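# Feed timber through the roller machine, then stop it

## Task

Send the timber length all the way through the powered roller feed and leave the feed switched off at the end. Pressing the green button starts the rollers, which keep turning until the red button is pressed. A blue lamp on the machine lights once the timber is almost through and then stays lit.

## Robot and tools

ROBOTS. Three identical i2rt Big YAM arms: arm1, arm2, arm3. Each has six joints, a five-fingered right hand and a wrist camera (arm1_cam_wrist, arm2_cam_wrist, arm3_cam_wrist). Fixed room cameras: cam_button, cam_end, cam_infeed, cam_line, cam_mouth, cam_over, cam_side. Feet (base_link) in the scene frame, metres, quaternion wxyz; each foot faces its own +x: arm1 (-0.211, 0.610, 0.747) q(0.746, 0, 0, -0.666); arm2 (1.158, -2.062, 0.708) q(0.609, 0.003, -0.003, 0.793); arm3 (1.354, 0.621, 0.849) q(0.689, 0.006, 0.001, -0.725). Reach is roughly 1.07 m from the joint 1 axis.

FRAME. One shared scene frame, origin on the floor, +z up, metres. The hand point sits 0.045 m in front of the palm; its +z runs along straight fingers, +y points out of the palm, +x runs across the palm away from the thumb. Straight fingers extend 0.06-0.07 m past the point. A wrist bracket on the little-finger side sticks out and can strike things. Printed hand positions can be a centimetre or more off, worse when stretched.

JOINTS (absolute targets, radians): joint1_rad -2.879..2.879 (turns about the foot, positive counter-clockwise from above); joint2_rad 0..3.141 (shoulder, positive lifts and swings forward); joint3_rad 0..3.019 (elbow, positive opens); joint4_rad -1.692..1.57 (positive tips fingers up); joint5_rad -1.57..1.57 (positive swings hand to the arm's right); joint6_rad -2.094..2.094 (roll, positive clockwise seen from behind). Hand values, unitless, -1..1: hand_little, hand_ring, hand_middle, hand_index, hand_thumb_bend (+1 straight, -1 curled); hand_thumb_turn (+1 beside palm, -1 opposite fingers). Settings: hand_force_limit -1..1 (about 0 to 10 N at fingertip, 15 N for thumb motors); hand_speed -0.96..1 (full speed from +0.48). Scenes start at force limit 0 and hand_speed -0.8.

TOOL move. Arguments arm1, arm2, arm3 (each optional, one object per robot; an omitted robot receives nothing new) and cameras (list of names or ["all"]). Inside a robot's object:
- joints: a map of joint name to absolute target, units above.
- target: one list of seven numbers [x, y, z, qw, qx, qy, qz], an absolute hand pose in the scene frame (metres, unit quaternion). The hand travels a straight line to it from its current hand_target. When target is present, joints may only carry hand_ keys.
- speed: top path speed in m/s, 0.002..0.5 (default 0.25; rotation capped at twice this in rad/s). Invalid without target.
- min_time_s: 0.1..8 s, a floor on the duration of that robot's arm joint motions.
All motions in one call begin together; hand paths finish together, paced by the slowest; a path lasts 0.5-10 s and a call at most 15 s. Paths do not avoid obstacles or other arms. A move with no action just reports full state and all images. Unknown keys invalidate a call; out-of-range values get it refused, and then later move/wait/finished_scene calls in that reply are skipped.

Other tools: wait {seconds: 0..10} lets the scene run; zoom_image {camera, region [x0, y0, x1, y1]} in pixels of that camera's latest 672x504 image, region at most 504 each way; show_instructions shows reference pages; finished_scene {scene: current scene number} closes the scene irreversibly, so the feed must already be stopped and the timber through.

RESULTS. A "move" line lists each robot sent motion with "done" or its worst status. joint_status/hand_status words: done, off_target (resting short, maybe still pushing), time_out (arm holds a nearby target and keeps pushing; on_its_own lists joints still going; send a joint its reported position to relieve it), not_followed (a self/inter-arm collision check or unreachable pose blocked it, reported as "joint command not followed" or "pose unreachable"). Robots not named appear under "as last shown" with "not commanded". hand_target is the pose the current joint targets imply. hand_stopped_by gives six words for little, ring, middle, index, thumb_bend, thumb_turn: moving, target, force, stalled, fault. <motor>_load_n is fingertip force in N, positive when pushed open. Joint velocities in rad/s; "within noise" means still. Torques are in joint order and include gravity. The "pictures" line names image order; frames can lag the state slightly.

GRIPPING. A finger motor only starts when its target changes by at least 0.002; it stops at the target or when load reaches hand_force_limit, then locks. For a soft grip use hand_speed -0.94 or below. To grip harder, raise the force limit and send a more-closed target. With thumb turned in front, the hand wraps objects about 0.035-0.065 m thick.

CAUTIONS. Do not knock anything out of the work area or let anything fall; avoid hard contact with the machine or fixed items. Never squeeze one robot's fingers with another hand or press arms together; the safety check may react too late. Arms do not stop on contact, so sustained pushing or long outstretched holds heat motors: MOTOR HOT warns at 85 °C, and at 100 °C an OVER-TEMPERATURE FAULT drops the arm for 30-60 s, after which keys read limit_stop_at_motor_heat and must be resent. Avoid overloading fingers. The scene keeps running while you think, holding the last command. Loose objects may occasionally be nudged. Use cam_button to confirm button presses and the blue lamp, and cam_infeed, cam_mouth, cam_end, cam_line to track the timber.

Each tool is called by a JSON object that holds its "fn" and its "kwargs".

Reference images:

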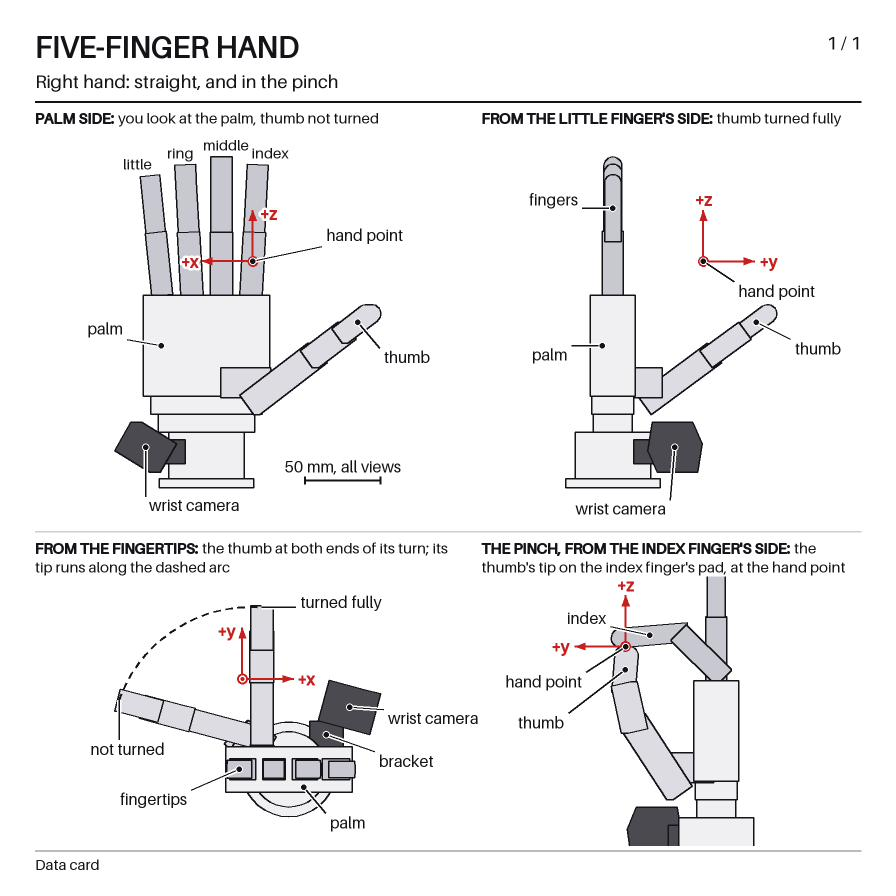

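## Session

{"fn": "move", "kwargs": {"cameras": ["all"]}}

Scene clock: 0.00 s.
Joint torques (N m): no reading
Heat: arm1: hottest joint3_rad 18 °C; arm2: hottest joint2_rad 19 °C; arm3: hottest joint5_rad 17 °C.
Joint velocities: within noise
arm1.joint_positions: joint1_rad=-0.548 joint2_rad=+0.635 joint3_rad=+1.397 joint4_rad=-1.199 joint5_rad=-0.183 joint6_rad=-1.124 hand_little=+1.000 hand_ring=+1.000 hand_middle=+1.000 hand_index=+1.000 hand_thumb_turn=+1.000 hand_thumb_bend=+1.000 hand_force_limit=+0.000 hand_speed=-0.800
arm1.joint_status: not commanded
arm1.hand_stopped_by: target,target,target,target,target,target
arm1.little_load_n: 0.0
arm1.ring_load_n: -0.5
arm1.middle_load_n: 0.0
arm1.index_load_n: 0.0
arm1.thumb_bend_load_n: 0.0
arm1.thumb_turn_load_n: 0.0
arm1.hand: x=-0.3259 y=+0.3782 z=+1.2558 quat_wxyz=(+0.321, +0.329, -0.775, +0.434) (m; scene frame)
arm1.hand_target: x=-0.3253 y=+0.3796 z=+1.2686 quat_wxyz=(+0.329, +0.328, -0.767, +0.442) (m; scene frame)
arm1.hand_status: not commanded
arm2.joint_positions: joint1_rad=-0.152 joint2_rad=+0.589 joint3_rad=+1.485 joint4_rad=-1.145 joint5_rad=+0.297 joint6_rad=-1.136 hand_little=+1.000 hand_ring=+1.000 hand_middle=+1.000 hand_index=+1.000 hand_thumb_turn=+1.000 hand_thumb_bend=+1.000 hand_force_limit=+0.000 hand_speed=-0.800
arm2.joint_status: not commanded
arm2.hand_stopped_by: target,target,target,target,target,target
arm2.little_load_n: 0.0
arm2.ring_load_n: 0.0
arm2.middle_load_n: 0.0
arm2.index_load_n: 0.0
arm2.thumb_bend_load_n: 0.0
arm2.thumb_turn_load_n: 0.0
arm2.hand: x=+1.2326 y=-1.8481 z=+1.2930 quat_wxyz=(-0.475, +0.685, +0.379, +0.401) (m; scene frame)
arm2.hand_target: x=+1.2329 y=-1.8510 z=+1.3030 quat_wxyz=(-0.484, +0.680, +0.374, +0.405) (m; scene frame)
arm2.hand_status: not commanded
arm3.joint_positions: joint1_rad=-0.468 joint2_rad=+0.616 joint3_rad=+1.399 joint4_rad=-1.407 joint5_rad=+0.288 joint6_rad=-1.327 hand_little=+1.000 hand_ring=+1.000 hand_middle=+1.000 hand_index=+1.000 hand_thumb_turn=+1.000 hand_thumb_bend=+1.000 hand_force_limit=+0.000 hand_speed=-0.800
arm3.joint_status: not commanded
arm3.hand_stopped_by: target,target,target,target,target,target
arm3.little_load_n: 0.5
arm3.ring_load_n: 0.0
arm3.middle_load_n: 0.0
arm3.index_load_n: 0.0
arm3.thumb_bend_load_n: 0.0
arm3.thumb_turn_load_n: 0.0
arm3.hand: x=+1.1615 y=+0.4976 z=+1.3403 quat_wxyz=(+0.432, +0.287, -0.838, +0.167) (m; scene frame)
arm3.hand_target: x=+1.1623 y=+0.4989 z=+1.3480 quat_wxyz=(+0.439, +0.284, -0.835, +0.173) (m; scene frame)
arm3.hand_status: not commanded
pictures: arm1_cam_wrist, arm2_cam_wrist, arm3_cam_wrist, cam_button, cam_end, cam_infeed, cam_line, cam_mouth, cam_over, cam_side

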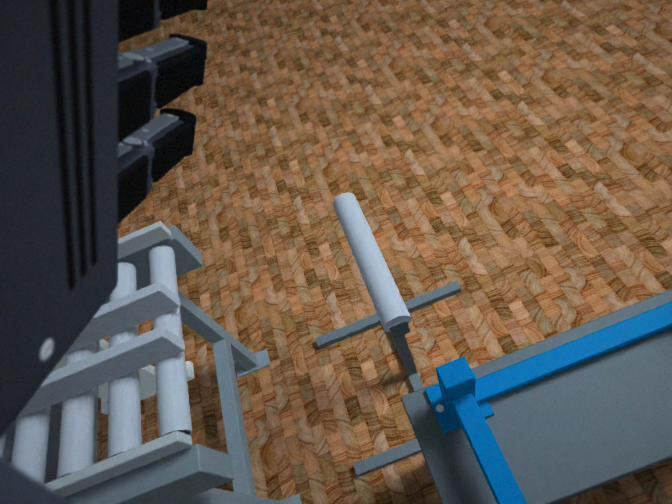

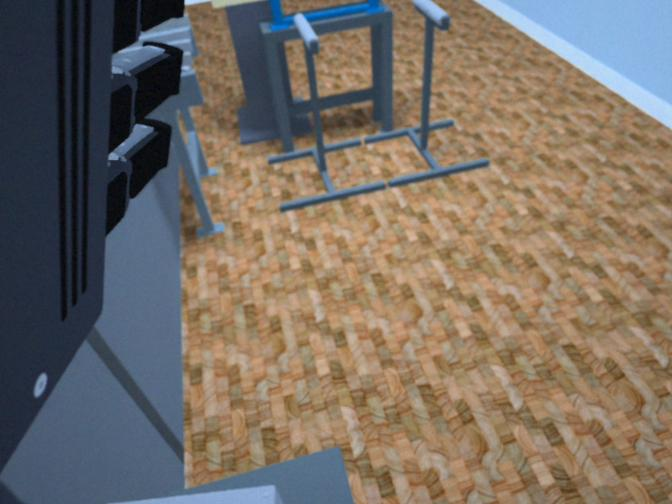

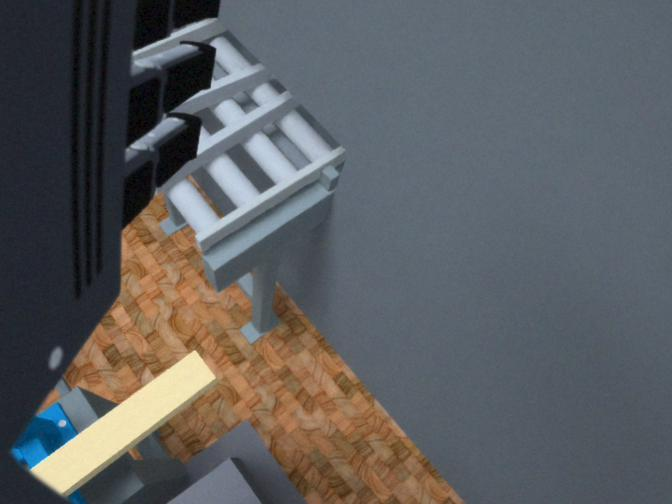

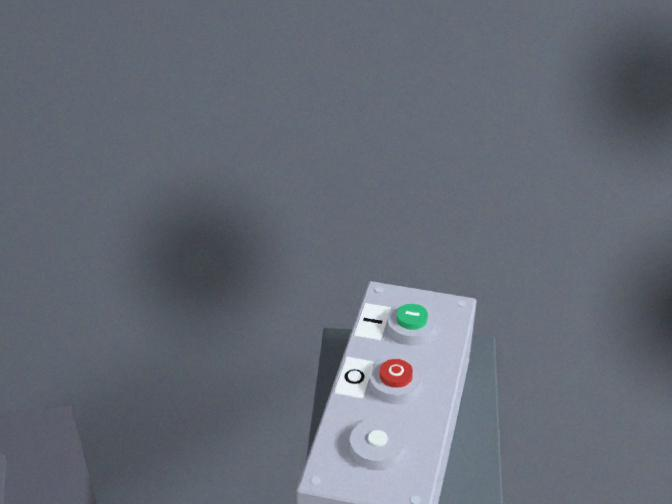

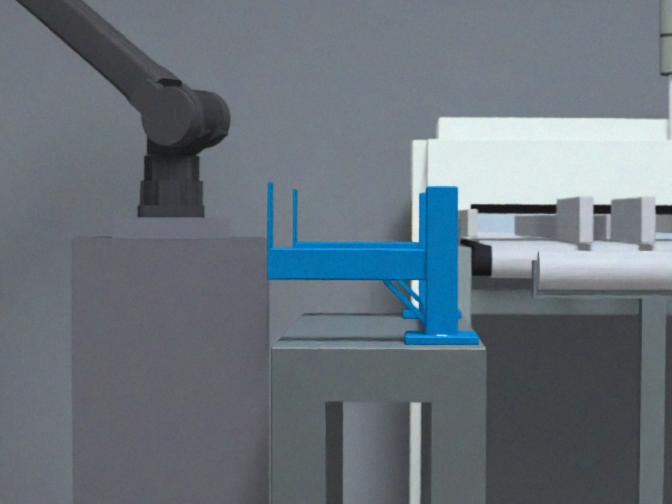

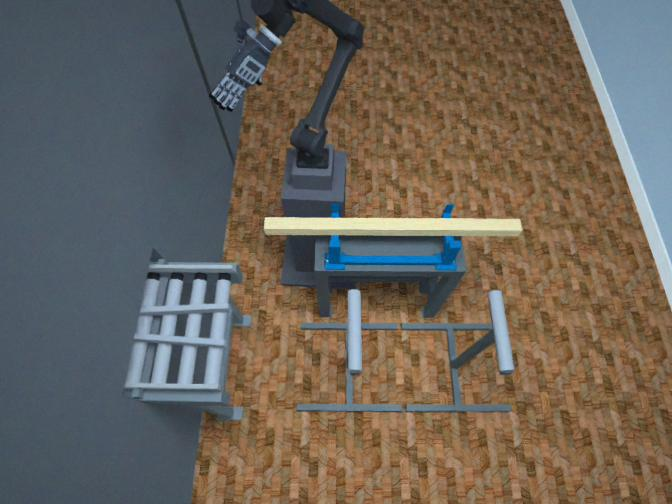

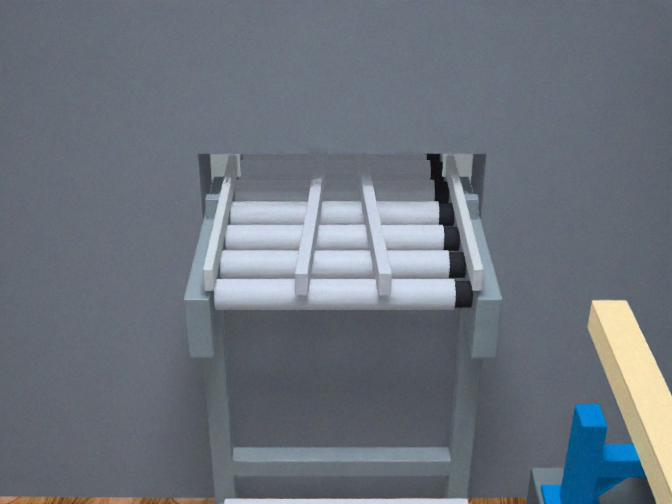

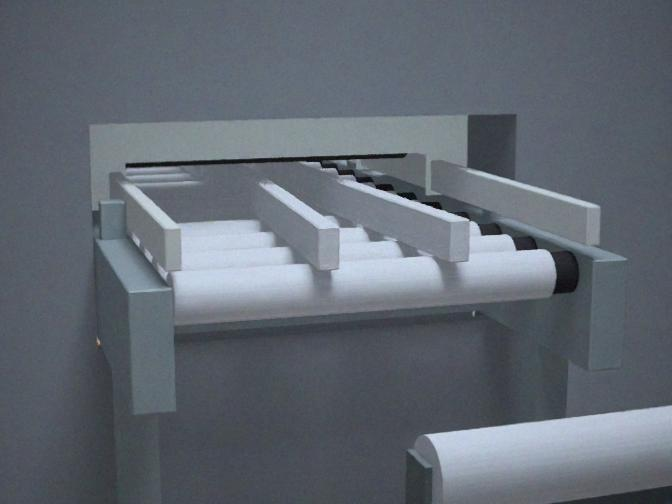

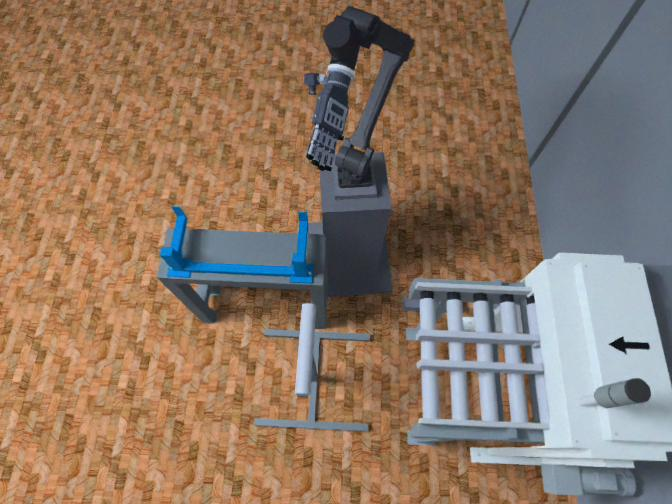

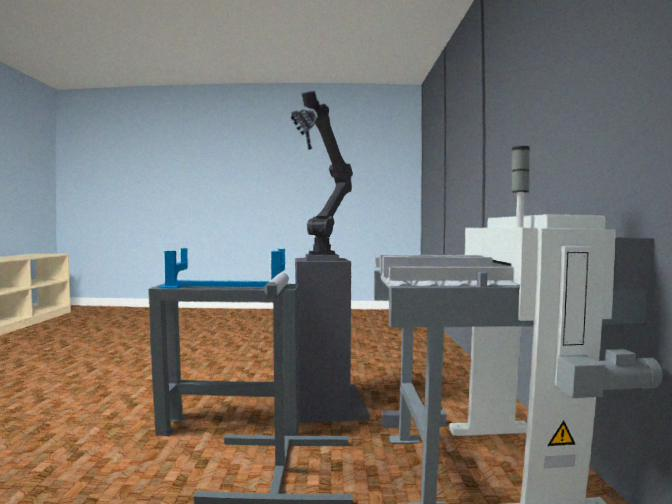

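{"fn": "move", "kwargs": {"arm3": {"target": [1.674, 0.265, 1.02, 0, 0, 1, 0], "speed": 0.25, "joints": {"hand_thumb_turn": -1, "hand_speed": 0.0}}, "arm2": {"target": [0.935, -1.785, 0.96, 0, 0.977, 0.212, 0], "speed": 0.25, "joints": {"hand_ring": -1, "hand_middle": -1, "hand_index": -1, "hand_speed": 0.0}}, "arm1": {"target": [-0.455, -0.14, 1.03, 0, 0, 1, 0], "speed": 0.25, "joints": {"hand_thumb_turn": -1, "hand_speed": 0.0}}, "cameras": ["arm3_cam_wrist", "cam_infeed", "cam_button", "arm2_cam_wrist", "cam_over"]}}

Scene clock: 56.13 s.
Joint torques (N m): arm1=[-1.14 -17.85 12.33 1.7 -0.18 0.19] | arm2=[-0.03 -11.34 7.68 1.48 -0.12 0.08] | arm3=[-0.32 -14.27 10.1 1.05 -0.05 0.26]
Heat: arm1: hottest joint3_rad 24 °C; arm2: hottest joint2_rad 19 °C; arm3: hottest joint3_rad 19 °C.
move: arm1 off_target; arm2 done; arm3 off_target
Joint velocities: within noise
arm1.joint_positions: joint1_rad=-0.426 joint2_rad=+2.374 joint3_rad=+2.879 joint4_rad=-1.458 joint5_rad=+0.009 joint6_rad=-0.340 hand_little=+1.000 hand_ring=+1.000 hand_middle=+1.000 hand_index=+1.000 hand_thumb_turn=-1.000 hand_thumb_bend=+1.000 hand_force_limit=+0.000 hand_speed=+0.000
arm1.joint_status: all done
arm1.hand_stopped_by: target,target,target,target,target,target
arm1.little_load_n: 0.0
arm1.ring_load_n: 0.0
arm1.middle_load_n: 0.5
arm1.index_load_n: 0.0
arm1.thumb_bend_load_n: 0.0
arm1.thumb_turn_load_n: 0.0
arm1.hand: x=-0.4453 y=-0.1308 z=+1.0176 quat_wxyz=(+0.101, +0.011, -0.953, +0.286) (m; scene frame)
arm1.hand_target: x=-0.4546 y=-0.1379 z=+1.0294 quat_wxyz=(+0.106, +0.000, -0.945, +0.309) (m; scene frame)
arm1.hand_status: off_target (0.018 m and 35.3 deg from the pose sent, 0.580 m and 78.5 deg at the start; pose on its path clipped on 54 of 135 steps; a joint's target at an end of its range on 67 of 135 steps)
arm2.joint_positions: joint1_rad=+0.313 joint2_rad=+1.411 joint3_rad=+1.421 joint4_rad=-1.596 joint5_rad=-0.001 joint6_rad=+0.127 hand_little=+1.000 hand_ring=-1.000 hand_middle=-1.000 hand_index=-1.000 hand_thumb_turn=+1.000 hand_thumb_bend=+1.000 hand_force_limit=+0.000 hand_speed=+0.000
arm2.joint_status: all done
arm2.hand_stopped_by: target,target,target,target,target,target
arm2.little_load_n: 0.0
arm2.ring_load_n: 0.0
arm2.middle_load_n: 0.0
arm2.index_load_n: 0.5
arm2.thumb_bend_load_n: 0.0
arm2.thumb_turn_load_n: 0.0
arm2.hand: x=+0.9362 y=-1.7910 z=+0.9627 quat_wxyz=(+0.003, +0.975, +0.222, +0.002) (m; scene frame)
arm2.hand_target: x=+0.9351 y=-1.7850 z=+0.9601 quat_wxyz=(+0.000, +0.977, +0.212, +0.000) (m; scene frame)
arm2.hand_status: done (0.007 m and 1.2 deg from the pose sent, 0.451 m and 82.8 deg at the start)
arm3.joint_positions: joint1_rad=+0.660 joint2_rad=+1.651 joint3_rad=+1.477 joint4_rad=-1.421 joint5_rad=+0.015 joint6_rad=+0.601 hand_little=+1.000 hand_ring=+1.000 hand_middle=+1.000 hand_index=+1.000 hand_thumb_turn=-1.000 hand_thumb_bend=+1.000 hand_force_limit=+0.000 hand_speed=+0.000
arm3.joint_status: all done
arm3.hand_stopped_by: target,target,target,target,target,target
arm3.little_load_n: 0.0
arm3.ring_load_n: 0.0
arm3.middle_load_n: 0.0
arm3.index_load_n: 0.0
arm3.thumb_bend_load_n: 0.0
arm3.thumb_turn_load_n: 0.0
arm3.hand: x=+1.6596 y=+0.2757 z=+1.0161 quat_wxyz=(+0.009, +0.004, -1.000, -0.010) (m; scene frame)
arm3.hand_target: x=+1.6736 y=+0.2655 z=+1.0201 quat_wxyz=(+0.000, +0.000, -1.000, +0.000) (m; scene frame)
arm3.hand_status: off_target (0.018 m and 1.6 deg from the pose sent, 0.648 m and 66.1 deg at the start; a joint's target at an end of its range on 39 of 135 steps)
pictures: arm2_cam_wrist, arm3_cam_wrist, cam_button, cam_infeed, cam_over

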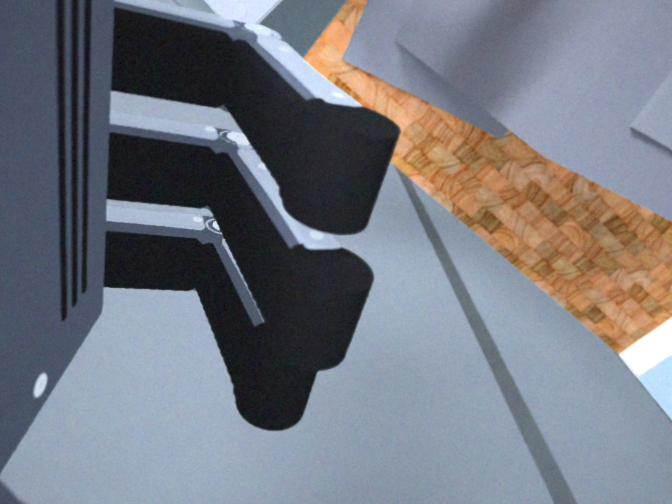

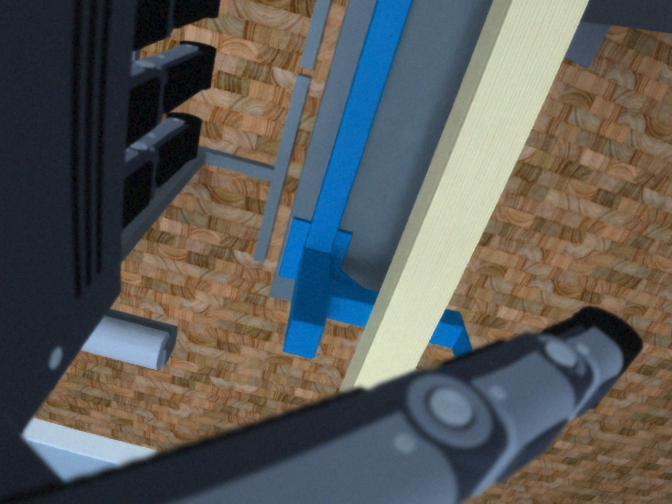

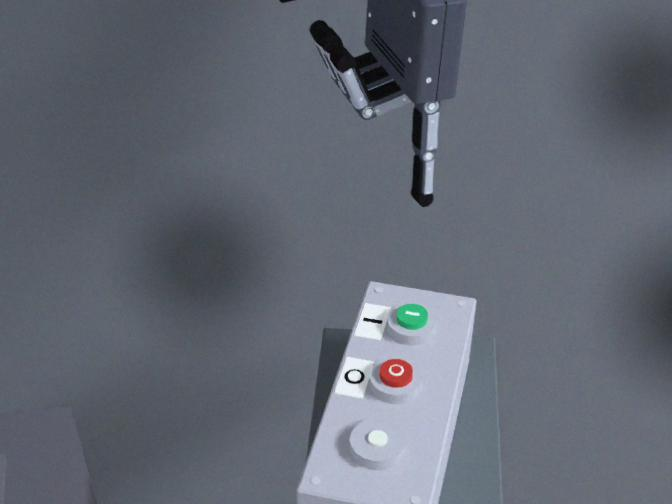

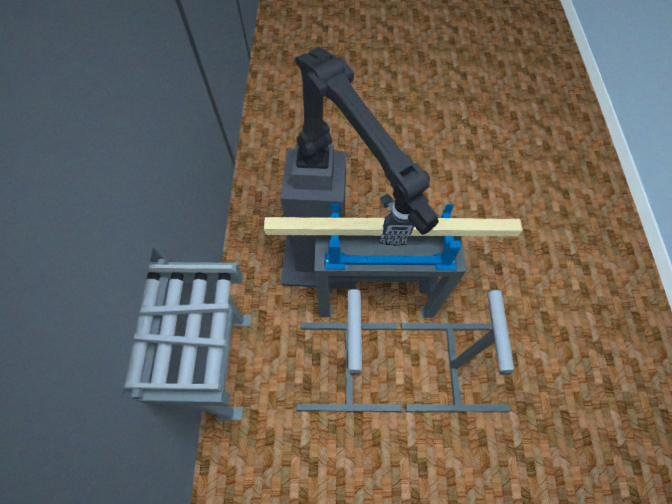

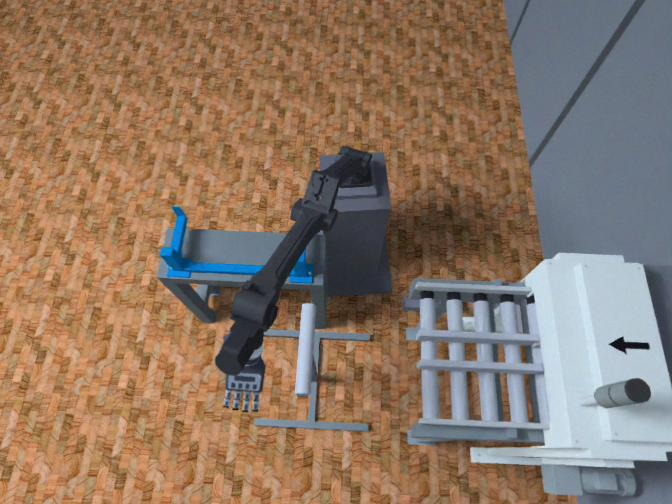

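{"fn": "zoom_image", "kwargs": {"camera": "arm3_cam_wrist", "region": [340, 100, 600, 400]}}

Scaled by 1.680 from the camera's 672x504 image, which has a finer 960x720 frame.

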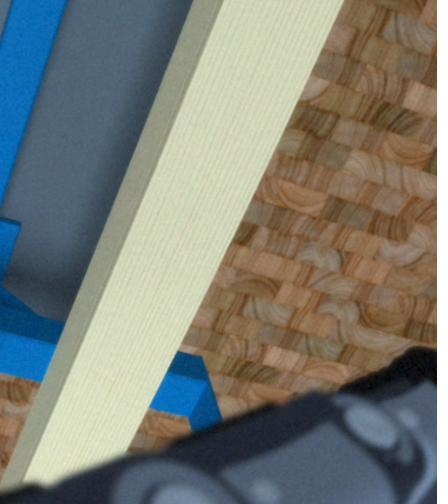

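{"fn": "move", "kwargs": {"arm3": {"target": [1.670, 0.275, 0.785, 0, 0, 0.9816, 0.1908], "speed": 0.25}, "arm2": {"target": [0.945, -1.785, 0.915, 0, 0.977, 0.212, 0], "speed": 0.1}, "cameras": ["arm3_cam_wrist", "cam_button"]}}

{"fn": "move", "kwargs": {"arm3": {"target": [1.670, 0.345, 0.768, 0, 0, 0.9816, 0.1908], "speed": 0.12}, "cameras": ["arm3_cam_wrist", "cam_infeed"]}}

Scene clock: 105.27 s.
Joint torques (N m): arm1=[-1.14 -17.9 12.34 1.72 -0.17 0.18] | arm2=[-0.09 -11.99 7.21 1.48 -0.11 -0.13] | arm3=[-1.73 -18.49 6.93 0.27 -0.21 -0.11]
Heat: arm1: hottest joint3_rad 30 °C; arm2: hottest joint2_rad 19 °C; arm3: hottest joint3_rad 21 °C.
move: arm2 done; arm3 off_target
Joint velocities: within noise
arm1: as last shown
arm1.joint_positions: joint1_rad=-0.427 joint2_rad=+2.374 joint3_rad=+2.879 joint4_rad=-1.458 joint5_rad=+0.008 joint6_rad=-0.338 hand_little=+1.000 hand_ring=+1.000 hand_middle=+1.000 hand_index=+1.000 hand_thumb_turn=-1.000 hand_thumb_bend=+1.000 hand_force_limit=+0.000 hand_speed=+0.000
arm1.middle_load_n: 0.0
arm1.hand: x=-0.4452 y=-0.1309 z=+1.0176 quat_wxyz=(+0.100, +0.010, -0.953, +0.286) (m; scene frame)
arm1.hand_target: x=-0.4544 y=-0.1380 z=+1.0294 quat_wxyz=(+0.106, +0.000, -0.945, +0.309) (m; scene frame)
arm2.joint_positions: joint1_rad=+0.293 joint2_rad=+1.411 joint3_rad=+1.299 joint4_rad=-1.478 joint5_rad=-0.001 joint6_rad=+0.127 hand_little=+1.000 hand_ring=-1.000 hand_middle=-1.000 hand_index=-1.000 hand_thumb_turn=+1.000 hand_thumb_bend=+1.000 hand_force_limit=+0.000 hand_speed=+0.000
arm2.joint_status: not commanded
arm2.hand_stopped_by: target,target,target,target,target,target
arm2.little_load_n: 0.0
arm2.ring_load_n: 0.0
arm2.middle_load_n: 0.0
arm2.index_load_n: 0.0
arm2.thumb_bend_load_n: 0.0
arm2.thumb_turn_load_n: 0.0
arm2.hand: x=+0.9434 y=-1.7890 z=+0.9165 quat_wxyz=(+0.004, +0.977, +0.212, +0.003) (m; scene frame)
arm2.hand_target: x=+0.9451 y=-1.7850 z=+0.9150 quat_wxyz=(+0.000, +0.977, +0.212, +0.000) (m; scene frame)
arm2.hand_status: done (0.005 m and 0.6 deg from the pose sent, 0.049 m and 1.2 deg at the start)
arm3.joint_positions: joint1_rad=+0.605 joint2_rad=+2.129 joint3_rad=+1.419 joint4_rad=-1.206 joint5_rad=-0.180 joint6_rad=+0.532 hand_little=+1.000 hand_ring=+1.000 hand_middle=+1.000 hand_index=+1.000 hand_thumb_turn=-1.000 hand_thumb_bend=+1.000 hand_force_limit=+0.000 hand_speed=+0.000
arm3.joint_status: not commanded
arm3.hand_stopped_by: target,target,target,target,target,target
arm3.little_load_n: 0.0
arm3.ring_load_n: 0.0
arm3.middle_load_n: 0.0
arm3.index_load_n: 0.0
arm3.thumb_bend_load_n: 0.0
arm3.thumb_turn_load_n: 0.0
arm3.hand: x=+1.6674 y=+0.2866 z=+0.7873 quat_wxyz=(+0.009, -0.004, -0.980, -0.197) (m; scene frame)
arm3.hand_target: x=+1.6698 y=+0.2753 z=+0.7851 quat_wxyz=(+0.000, +0.000, -0.982, -0.191) (m; scene frame)
arm3.hand_status: off_target (0.012 m and 1.3 deg from the pose sent, 0.231 m and 20.9 deg at the start)
pictures: arm3_cam_wrist, cam_button

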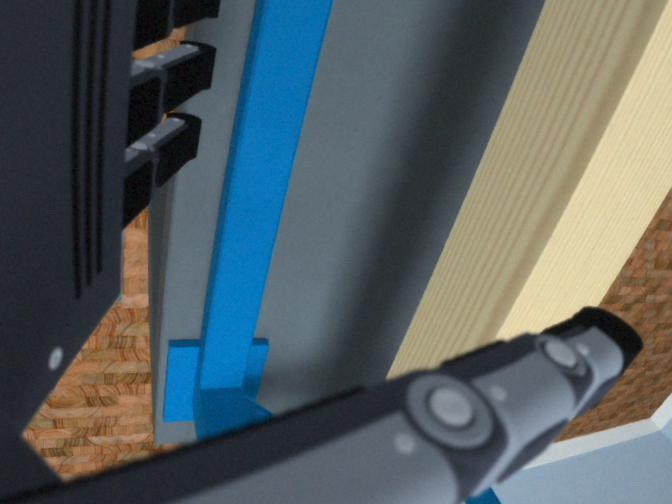

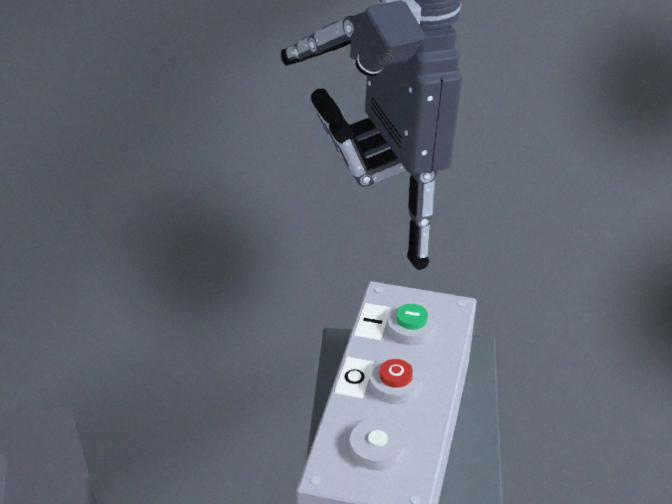

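Scene clock: 106.60 s.
Joint torques (N m): arm1=[-1.14 -17.9 12.34 1.73 -0.18 0.18] | arm2=[-0.09 -11.99 7.21 1.47 -0.11 -0.13] | arm3=[-0.5 -18.9 4.1 0.43 -0.2 0.26]
Heat: arm1: hottest joint3_rad 30 °C; arm2: hottest joint2_rad 19 °C; arm3: hottest joint3_rad 21 °C.
move: arm3 done
Joint velocities: within noise
arm1, arm2: as last shown
arm1.middle_load_n: -0.5
arm2.index_load_n: 0.5
arm3.joint_positions: joint1_rad=+0.664 joint2_rad=+2.073 joint3_rad=+1.235 joint4_rad=-1.060 joint5_rad=-0.204 joint6_rad=+0.569 hand_little=+1.000 hand_ring=+1.000 hand_middle=+1.000 hand_index=+1.000 hand_thumb_turn=-1.000 hand_thumb_bend=+1.000 hand_force_limit=+0.000 hand_speed=+0.000
arm3.joint_status: not commanded
arm3.hand_stopped_by: target,target,target,target,target,target
arm3.little_load_n: 0.0
arm3.ring_load_n: 0.0
arm3.middle_load_n: 0.0
arm3.index_load_n: 0.0
arm3.thumb_bend_load_n: 0.0
arm3.thumb_turn_load_n: 0.0
arm3.hand: x=+1.6666 y=+0.3449 z=+0.7664 quat_wxyz=(+0.002, +0.006, -0.981, -0.195) (m; scene frame)
arm3.hand_target: x=+1.6700 y=+0.3449 z=+0.7680 quat_wxyz=(+0.000, +0.000, -0.982, -0.191) (m; scene frame)
arm3.hand_status: done (0.004 m and 0.9 deg from the pose sent, 0.062 m and 1.3 deg at the start)
pictures: arm3_cam_wrist, cam_infeed

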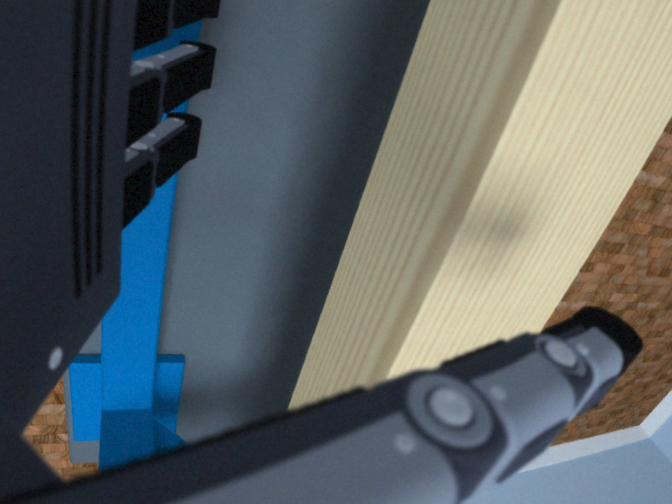

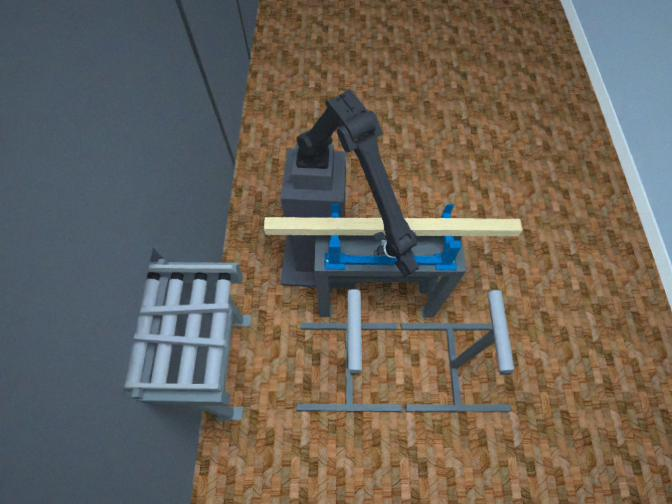

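{"fn": "move", "kwargs": {"arm3": {"target": [1.670, 0.384, 0.763, 0, 0, 0.9816, 0.1908], "speed": 0.1}, "arm2": {"target": [0.947, -1.780, 0.907, 0, 0.977, 0.212, 0], "speed": 0.06}, "cameras": ["arm3_cam_wrist", "cam_button"]}}

{"fn": "move", "kwargs": {"arm3": {"joints": {"hand_little": -0.6, "hand_ring": -0.6, "hand_middle": -0.6, "hand_index": -0.6, "hand_force_limit": -0.6, "hand_speed": -0.88}}, "cameras": ["arm3_cam_wrist"]}}

Scene clock: 131.23 s.
Joint torques (N m): arm1=[-1.14 -17.85 12.33 1.7 -0.18 0.18] | arm2=[-0.03 -10.99 7.21 1.51 -0.11 -0.14] | arm3=[-1.08 -17.79 3.77 0.43 -0.23 0.26]
Heat: arm1: hottest joint3_rad 31 °C; arm2: hottest joint2_rad 19 °C; arm3: hottest joint3_rad 20 °C.
move: arm2 done; arm3 done
Joint velocities: within noise
arm1: as last shown
arm1.middle_load_n: 0.0
arm2.joint_positions: joint1_rad=+0.283 joint2_rad=+1.411 joint3_rad=+1.289 joint4_rad=-1.457 joint5_rad=-0.001 joint6_rad=+0.118 hand_little=+1.000 hand_ring=-1.000 hand_middle=-1.000 hand_index=-1.000 hand_thumb_turn=+1.000 hand_thumb_bend=+1.000 hand_force_limit=+0.000 hand_speed=+0.000
arm2.joint_status: not commanded
arm2.hand_stopped_by: target,target,target,target,target,target
arm2.little_load_n: 0.0
arm2.ring_load_n: 0.0
arm2.middle_load_n: 0.0
arm2.index_load_n: 0.0
arm2.thumb_bend_load_n: 0.0
arm2.thumb_turn_load_n: 0.0
arm2.hand: x=+0.9456 y=-1.7847 z=+0.9122 quat_wxyz=(-0.001, +0.977, +0.211, +0.001) (m; scene frame)
arm2.hand_target: x=+0.9470 y=-1.7801 z=+0.9071 quat_wxyz=(+0.000, +0.977, +0.212, +0.000) (m; scene frame)
arm2.hand_status: done (0.007 m and 0.1 deg from the pose sent, 0.014 m and 0.6 deg at the start)
arm3.joint_positions: joint1_rad=+0.712 joint2_rad=+2.028 joint3_rad=+1.127 joint4_rad=-0.987 joint5_rad=-0.219 joint6_rad=+0.617 hand_little=+1.000 hand_ring=+1.000 hand_middle=+1.000 hand_index=+1.000 hand_thumb_turn=-1.000 hand_thumb_bend=+1.000 hand_force_limit=+0.000 hand_speed=+0.000
arm3.joint_status: not commanded
arm3.hand_stopped_by: target,target,target,target,target,target
arm3.little_load_n: 0.0
arm3.ring_load_n: 0.0
arm3.middle_load_n: 0.0
arm3.index_load_n: 0.0
arm3.thumb_bend_load_n: 0.0
arm3.thumb_turn_load_n: 0.0
arm3.hand: x=+1.6663 y=+0.3836 z=+0.7614 quat_wxyz=(+0.003, +0.005, -0.981, -0.195) (m; scene frame)
arm3.hand_target: x=+1.6700 y=+0.3841 z=+0.7630 quat_wxyz=(+0.000, +0.000, -0.982, -0.191) (m; scene frame)
arm3.hand_status: done (0.004 m and 0.8 deg from the pose sent, 0.039 m and 0.9 deg at the start)
pictures: arm3_cam_wrist, cam_button

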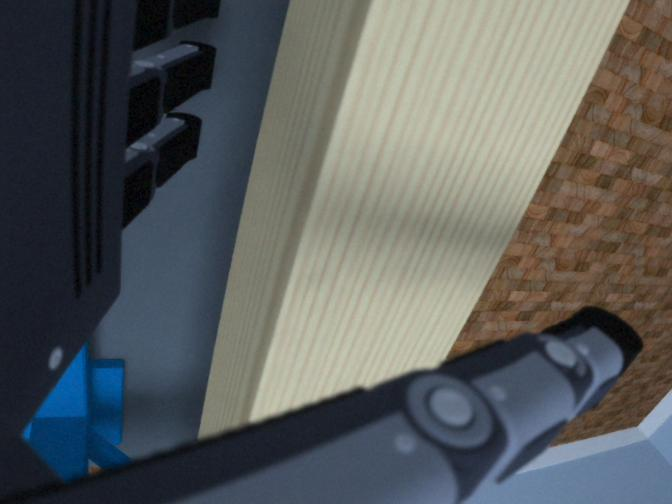

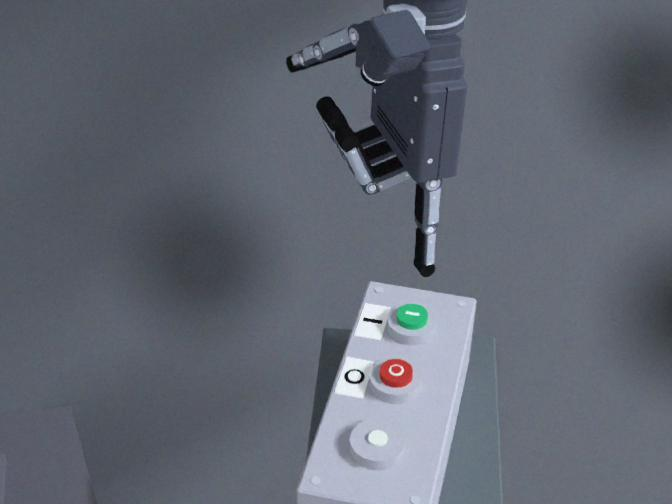

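Scene clock: 136.23 s.
Joint torques (N m): arm1=[-1.14 -17.85 12.33 1.7 -0.18 0.18] | arm2=[-0.09 -10.99 7.21 1.5 -0.11 -0.14] | arm3=[-0.62 -17.79 4.04 -0.16 -0.33 0.24]
Heat: arm1: hottest joint3_rad 31 °C; arm2: hottest joint2_rad 19 °C; arm3: hottest joint3_rad 20 °C.
move: arm3 off_target
Joint velocities: within noise
arm1, arm2: as last shown
arm1.thumb_turn_load_n: 0.5
arm2.middle_load_n: 0.5
arm3.joint_positions: joint1_rad=+0.712 joint2_rad=+2.028 joint3_rad=+1.123 joint4_rad=-0.973 joint5_rad=-0.217 joint6_rad=+0.619 hand_little=+0.288 hand_ring=+0.310 hand_middle=+0.299 hand_index=+0.321 hand_thumb_turn=-1.000 hand_thumb_bend=+1.000 hand_force_limit=-0.600 hand_speed=-0.880
arm3.joint_status: hand_little off_target (ended at +0.288, target -0.600); hand_ring off_target (ended at +0.310, target -0.600); hand_middle off_target (ended at +0.299, target -0.600); hand_index off_target (ended at +0.321, target -0.600); the others done
arm3.hand_stopped_by: force,force,force,force,target,target
arm3.little_load_n: 3.0
arm3.ring_load_n: 0.5
arm3.middle_load_n: 1.5
arm3.index_load_n: 0.0
arm3.thumb_bend_load_n: 0.0
arm3.thumb_turn_load_n: 0.0
arm3.hand: x=+1.6666 y=+0.3826 z=+0.7591 quat_wxyz=(+0.001, +0.005, -0.982, -0.191) (m; scene frame)
arm3.hand_target: x=+1.6699 y=+0.3841 z=+0.7630 quat_wxyz=(+0.000, +0.000, -0.982, -0.191) (m; scene frame)
arm3.hand_status: not commanded
pictures: arm3_cam_wrist

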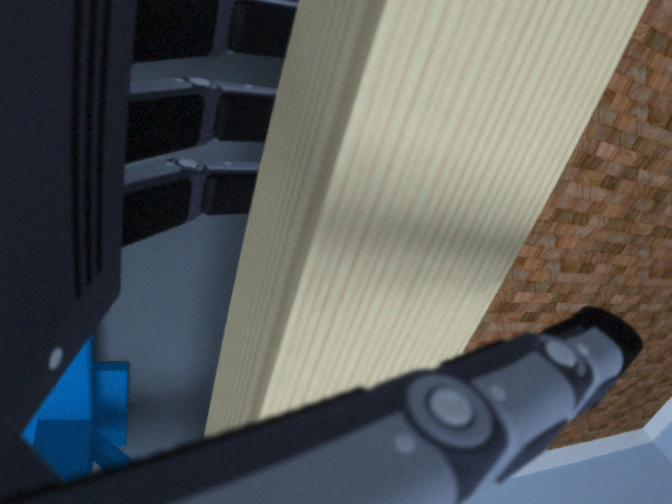

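{"fn": "move", "kwargs": {"arm3": {"joints": {"hand_little": 1, "hand_ring": 1, "hand_middle": 1, "hand_index": 1, "hand_speed": 0.0}}, "cameras": []}}

{"fn": "move", "kwargs": {"arm3": {"target": [1.670, 0.394, 0.751, 0, 0, 0.9816, 0.1908], "speed": 0.08}, "cameras": ["arm3_cam_wrist"]}}

Scene clock: 162.80 s.
Joint torques (N m): arm1=[-1.14 -17.85 12.33 1.7 -0.17 0.18] | arm2=[-0.09 -10.99 7.21 1.51 -0.11 -0.14] | arm3=[-0.5 -17.61 4.1 -0.13 -0.23 0.25]
Heat: arm1: hottest joint3_rad 32 °C; arm2: hottest joint2_rad 20 °C; arm3: hottest joint3_rad 19 °C.
move: arm3 done
Joint velocities: within noise
arm1, arm2: as last shown
arm1.thumb_turn_load_n: 0.0
arm2.middle_load_n: 0.0
arm3.joint_positions: joint1_rad=+0.712 joint2_rad=+2.026 joint3_rad=+1.123 joint4_rad=-0.973 joint5_rad=-0.219 joint6_rad=+0.619 hand_little=+1.000 hand_ring=+1.000 hand_middle=+1.000 hand_index=+1.000 hand_thumb_turn=-1.000 hand_thumb_bend=+1.000 hand_force_limit=-0.600 hand_speed=+0.000
arm3.joint_status: all done
arm3.hand_stopped_by: target,target,target,target,target,target
arm3.little_load_n: 0.0
arm3.ring_load_n: 0.0
arm3.middle_load_n: 0.0
arm3.index_load_n: 0.0
arm3.thumb_bend_load_n: 0.0
arm3.thumb_turn_load_n: 0.0
arm3.hand: x=+1.6672 y=+0.3824 z=+0.7601 quat_wxyz=(+0.000, +0.005, -0.982, -0.190) (m; scene frame)
arm3.hand_target: x=+1.6699 y=+0.3841 z=+0.7630 quat_wxyz=(+0.000, +0.000, -0.982, -0.191) (m; scene frame)
arm3.hand_status: not commanded
pictures: none
No camera images: "cameras" was empty.

Scene clock: 163.80 s.
Joint torques (N m): arm1=[-1.14 -17.79 12.34 1.72 -0.18 0.18] | arm2=[-0.09 -10.99 7.2 1.5 -0.11 -0.14] | arm3=[-0.32 -16.32 3.66 0.44 -0.25 0.23]
Heat: arm1: hottest joint3_rad 32 °C; arm2: hottest joint2_rad 20 °C; arm3: hottest joint3_rad 19 °C.
move: arm3 done
Joint velocities: within noise
arm1, arm2: as last shown
arm3.joint_positions: joint1_rad=+0.722 joint2_rad=+2.026 joint3_rad=+1.100 joint4_rad=-0.944 joint5_rad=-0.222 joint6_rad=+0.630 hand_little=+1.000 hand_ring=+1.000 hand_middle=+1.000 hand_index=+1.000 hand_thumb_turn=-1.000 hand_thumb_bend=+1.000 hand_force_limit=-0.600 hand_speed=+0.000
arm3.joint_status: not commanded
arm3.hand_stopped_by: target,target,target,target,target,target
arm3.little_load_n: 0.0
arm3.ring_load_n: 0.0
arm3.middle_load_n: 0.0
arm3.index_load_n: 0.0
arm3.thumb_bend_load_n: 0.0
arm3.thumb_turn_load_n: 0.0
arm3.hand: x=+1.6675 y=+0.3898 z=+0.7545 quat_wxyz=(-0.002, +0.004, -0.982, -0.189) (m; scene frame)
arm3.hand_target: x=+1.6700 y=+0.3939 z=+0.7511 quat_wxyz=(+0.000, +0.000, -0.982, -0.191) (m; scene frame)
arm3.hand_status: done (0.006 m and 0.5 deg from the pose sent, 0.015 m and 0.5 deg at the start)
pictures: arm3_cam_wrist

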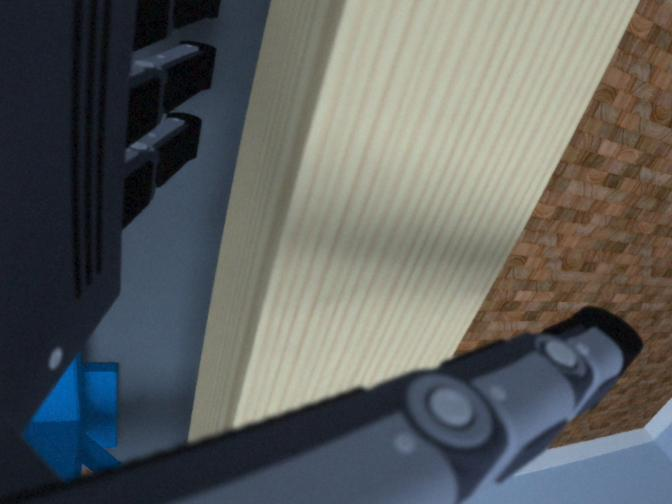

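{"fn": "move", "kwargs": {"arm3": {"target": [1.671, 0.399, 0.744, 0, 0, 0.9816, 0.1908], "speed": 0.08}, "cameras": ["arm3_cam_wrist"]}}

{"fn": "move", "kwargs": {"arm3": {"joints": {"hand_little": -0.6, "hand_ring": -0.6, "hand_middle": -0.6, "hand_index": -0.6, "hand_force_limit": -0.6, "hand_speed": -0.88}}, "cameras": ["arm3_cam_wrist"]}}

Scene clock: 171.00 s.
Joint torques (N m): arm1=[-1.14 -17.85 12.34 1.72 -0.18 0.18] | arm2=[-0.09 -11.05 7.2 1.51 -0.11 -0.14] | arm3=[-0.15 -15.44 3.6 0.51 -0.26 0.27]
Heat: arm1: hottest joint3_rad 32 °C; arm2: hottest joint2_rad 20 °C; arm3: hottest joint2_rad 18 °C.
move: arm3 done
Joint velocities: within noise
arm1, arm2: as last shown
arm3.joint_positions: joint1_rad=+0.729 joint2_rad=+2.026 joint3_rad=+1.089 joint4_rad=-0.921 joint5_rad=-0.225 joint6_rad=+0.638 hand_little=+1.000 hand_ring=+1.000 hand_middle=+1.000 hand_index=+1.000 hand_thumb_turn=-1.000 hand_thumb_bend=+1.000 hand_force_limit=-0.600 hand_speed=+0.000
arm3.joint_status: not commanded
arm3.hand_stopped_by: target,target,target,target,target,target
arm3.little_load_n: 0.0
arm3.ring_load_n: 0.0
arm3.middle_load_n: 0.0
arm3.index_load_n: 0.5
arm3.thumb_bend_load_n: -0.5
arm3.thumb_turn_load_n: 0.0
arm3.hand: x=+1.6697 y=+0.3927 z=+0.7510 quat_wxyz=(-0.005, +0.004, -0.983, -0.185) (m; scene frame)
arm3.hand_target: x=+1.6708 y=+0.3989 z=+0.7442 quat_wxyz=(+0.000, +0.000, -0.982, -0.191) (m; scene frame)
arm3.hand_status: done (0.010 m and 1.0 deg from the pose sent, 0.014 m and 0.5 deg at the start)
pictures: arm3_cam_wrist

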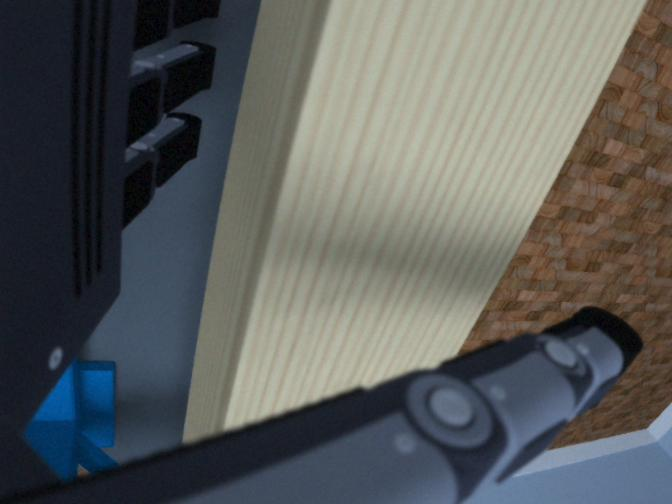

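Scene clock: 176.00 s.
Joint torques (N m): arm1=[-1.14 -17.85 12.33 1.7 -0.17 0.18] | arm2=[-0.03 -11.05 7.2 1.5 -0.11 -0.14] | arm3=[-0.32 -15.56 3.77 0.05 -0.28 0.22]
Heat: arm1: hottest joint3_rad 32 °C; arm2: hottest joint2_rad 20 °C; arm3: hottest joint2_rad 18 °C.
move: arm3 off_target
Joint velocities: within noise
arm1.joint_positions: joint1_rad=-0.427 joint2_rad=+2.374 joint3_rad=+2.879 joint4_rad=-1.458 joint5_rad=+0.008 joint6_rad=-0.338 hand_little=+1.000 hand_ring=+1.000 hand_middle=+1.000 hand_index=+1.000 hand_thumb_turn=-1.000 hand_thumb_bend=+1.000 hand_force_limit=+0.000 hand_speed=+0.000
arm1.joint_status: not commanded
arm1.hand_stopped_by: target,target,target,target,target,target
arm1.little_load_n: 0.0
arm1.ring_load_n: 0.0
arm1.middle_load_n: 0.0
arm1.index_load_n: 0.0
arm1.thumb_bend_load_n: 0.0
arm1.thumb_turn_load_n: 0.0
arm1.hand: x=-0.4452 y=-0.1309 z=+1.0176 quat_wxyz=(+0.100, +0.010, -0.953, +0.286) (m; scene frame)
arm1.hand_target: x=-0.4544 y=-0.1380 z=+1.0294 quat_wxyz=(+0.106, +0.000, -0.945, +0.309) (m; scene frame)
arm1.hand_status: not commanded
arm2: as last shown
arm3.joint_positions: joint1_rad=+0.730 joint2_rad=+2.028 joint3_rad=+1.087 joint4_rad=-0.912 joint5_rad=-0.224 joint6_rad=+0.642 hand_little=+0.066 hand_ring=+0.087 hand_middle=+0.088 hand_index=+0.109 hand_thumb_turn=-1.000 hand_thumb_bend=+1.000 hand_force_limit=-0.600 hand_speed=-0.880
arm3.joint_status: hand_little off_target (ended at +0.066, target -0.600); hand_ring off_target (ended at +0.087, target -0.600); hand_middle off_target (ended at +0.088, target -0.600); hand_index off_target (ended at +0.109, target -0.600); the others done
arm3.hand_stopped_by: force,force,force,force,target,target
arm3.little_load_n: 4.0
arm3.ring_load_n: 0.0
arm3.middle_load_n: 0.0
arm3.index_load_n: 0.0
arm3.thumb_bend_load_n: 0.0
arm3.thumb_turn_load_n: 0.0
arm3.hand: x=+1.6702 y=+0.3924 z=+0.7489 quat_wxyz=(-0.006, +0.003, -0.983, -0.183) (m; scene frame)
arm3.hand_target: x=+1.6708 y=+0.3990 z=+0.7442 quat_wxyz=(+0.000, +0.000, -0.982, -0.191) (m; scene frame)
arm3.hand_status: not commanded
pictures: arm3_cam_wrist

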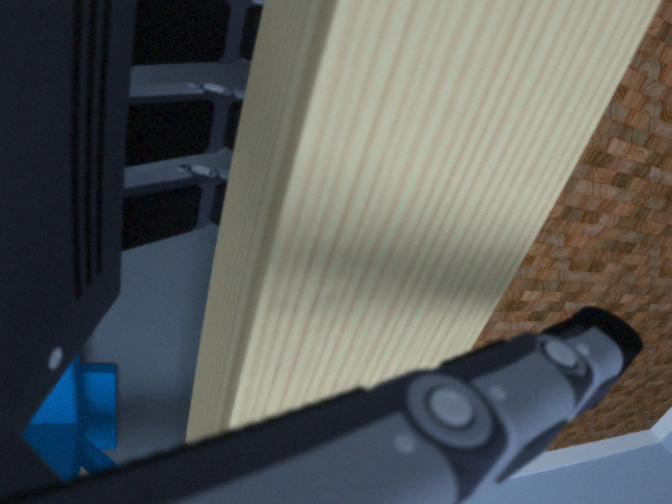

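{"fn": "move", "kwargs": {"arm3": {"joints": {"hand_thumb_bend": -0.3, "hand_force_limit": -0.5, "hand_speed": -0.88}}, "cameras": ["arm3_cam_wrist", "cam_infeed"]}}

Scene clock: 229.53 s.
Joint torques (N m): arm1=[-1.08 -17.85 12.34 1.7 -0.18 0.18] | arm2=[-0.09 -11.05 7.21 1.51 -0.11 -0.15] | arm3=[-0.32 -15.62 3.75 0.08 -0.28 0.22]
Heat: arm1: hottest joint3_rad 33 °C; arm2: hottest joint2_rad 20 °C; arm3: hottest joint2_rad 18 °C.
move: arm3 off_target
Joint velocities: within noise
arm1, arm2: as last shown
arm3.joint_positions: joint1_rad=+0.730 joint2_rad=+2.028 joint3_rad=+1.087 joint4_rad=-0.912 joint5_rad=-0.224 joint6_rad=+0.642 hand_little=+0.066 hand_ring=+0.087 hand_middle=+0.088 hand_index=+0.109 hand_thumb_turn=-1.000 hand_thumb_bend=+0.716 hand_force_limit=-0.500 hand_speed=-0.880
arm3.joint_status: hand_thumb_bend off_target (ended at +0.716, target -0.300); the others done
arm3.hand_stopped_by: force,force,force,force,force,target
arm3.little_load_n: 5.5
arm3.ring_load_n: 0.0
arm3.middle_load_n: 0.0
arm3.index_load_n: 0.0
arm3.thumb_bend_load_n: 5.0
arm3.thumb_turn_load_n: 0.0
arm3.hand: x=+1.6702 y=+0.3924 z=+0.7489 quat_wxyz=(-0.006, +0.003, -0.983, -0.183) (m; scene frame)
arm3.hand_target: x=+1.6708 y=+0.3990 z=+0.7442 quat_wxyz=(+0.000, +0.000, -0.982, -0.191) (m; scene frame)
arm3.hand_status: not commanded
pictures: arm3_cam_wrist, cam_infeed

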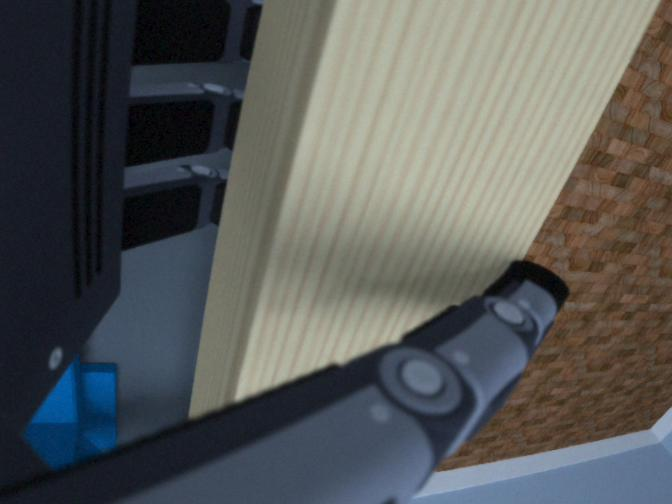

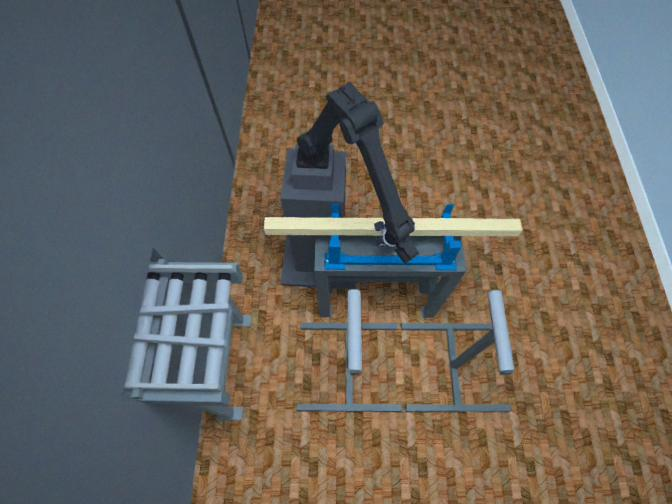

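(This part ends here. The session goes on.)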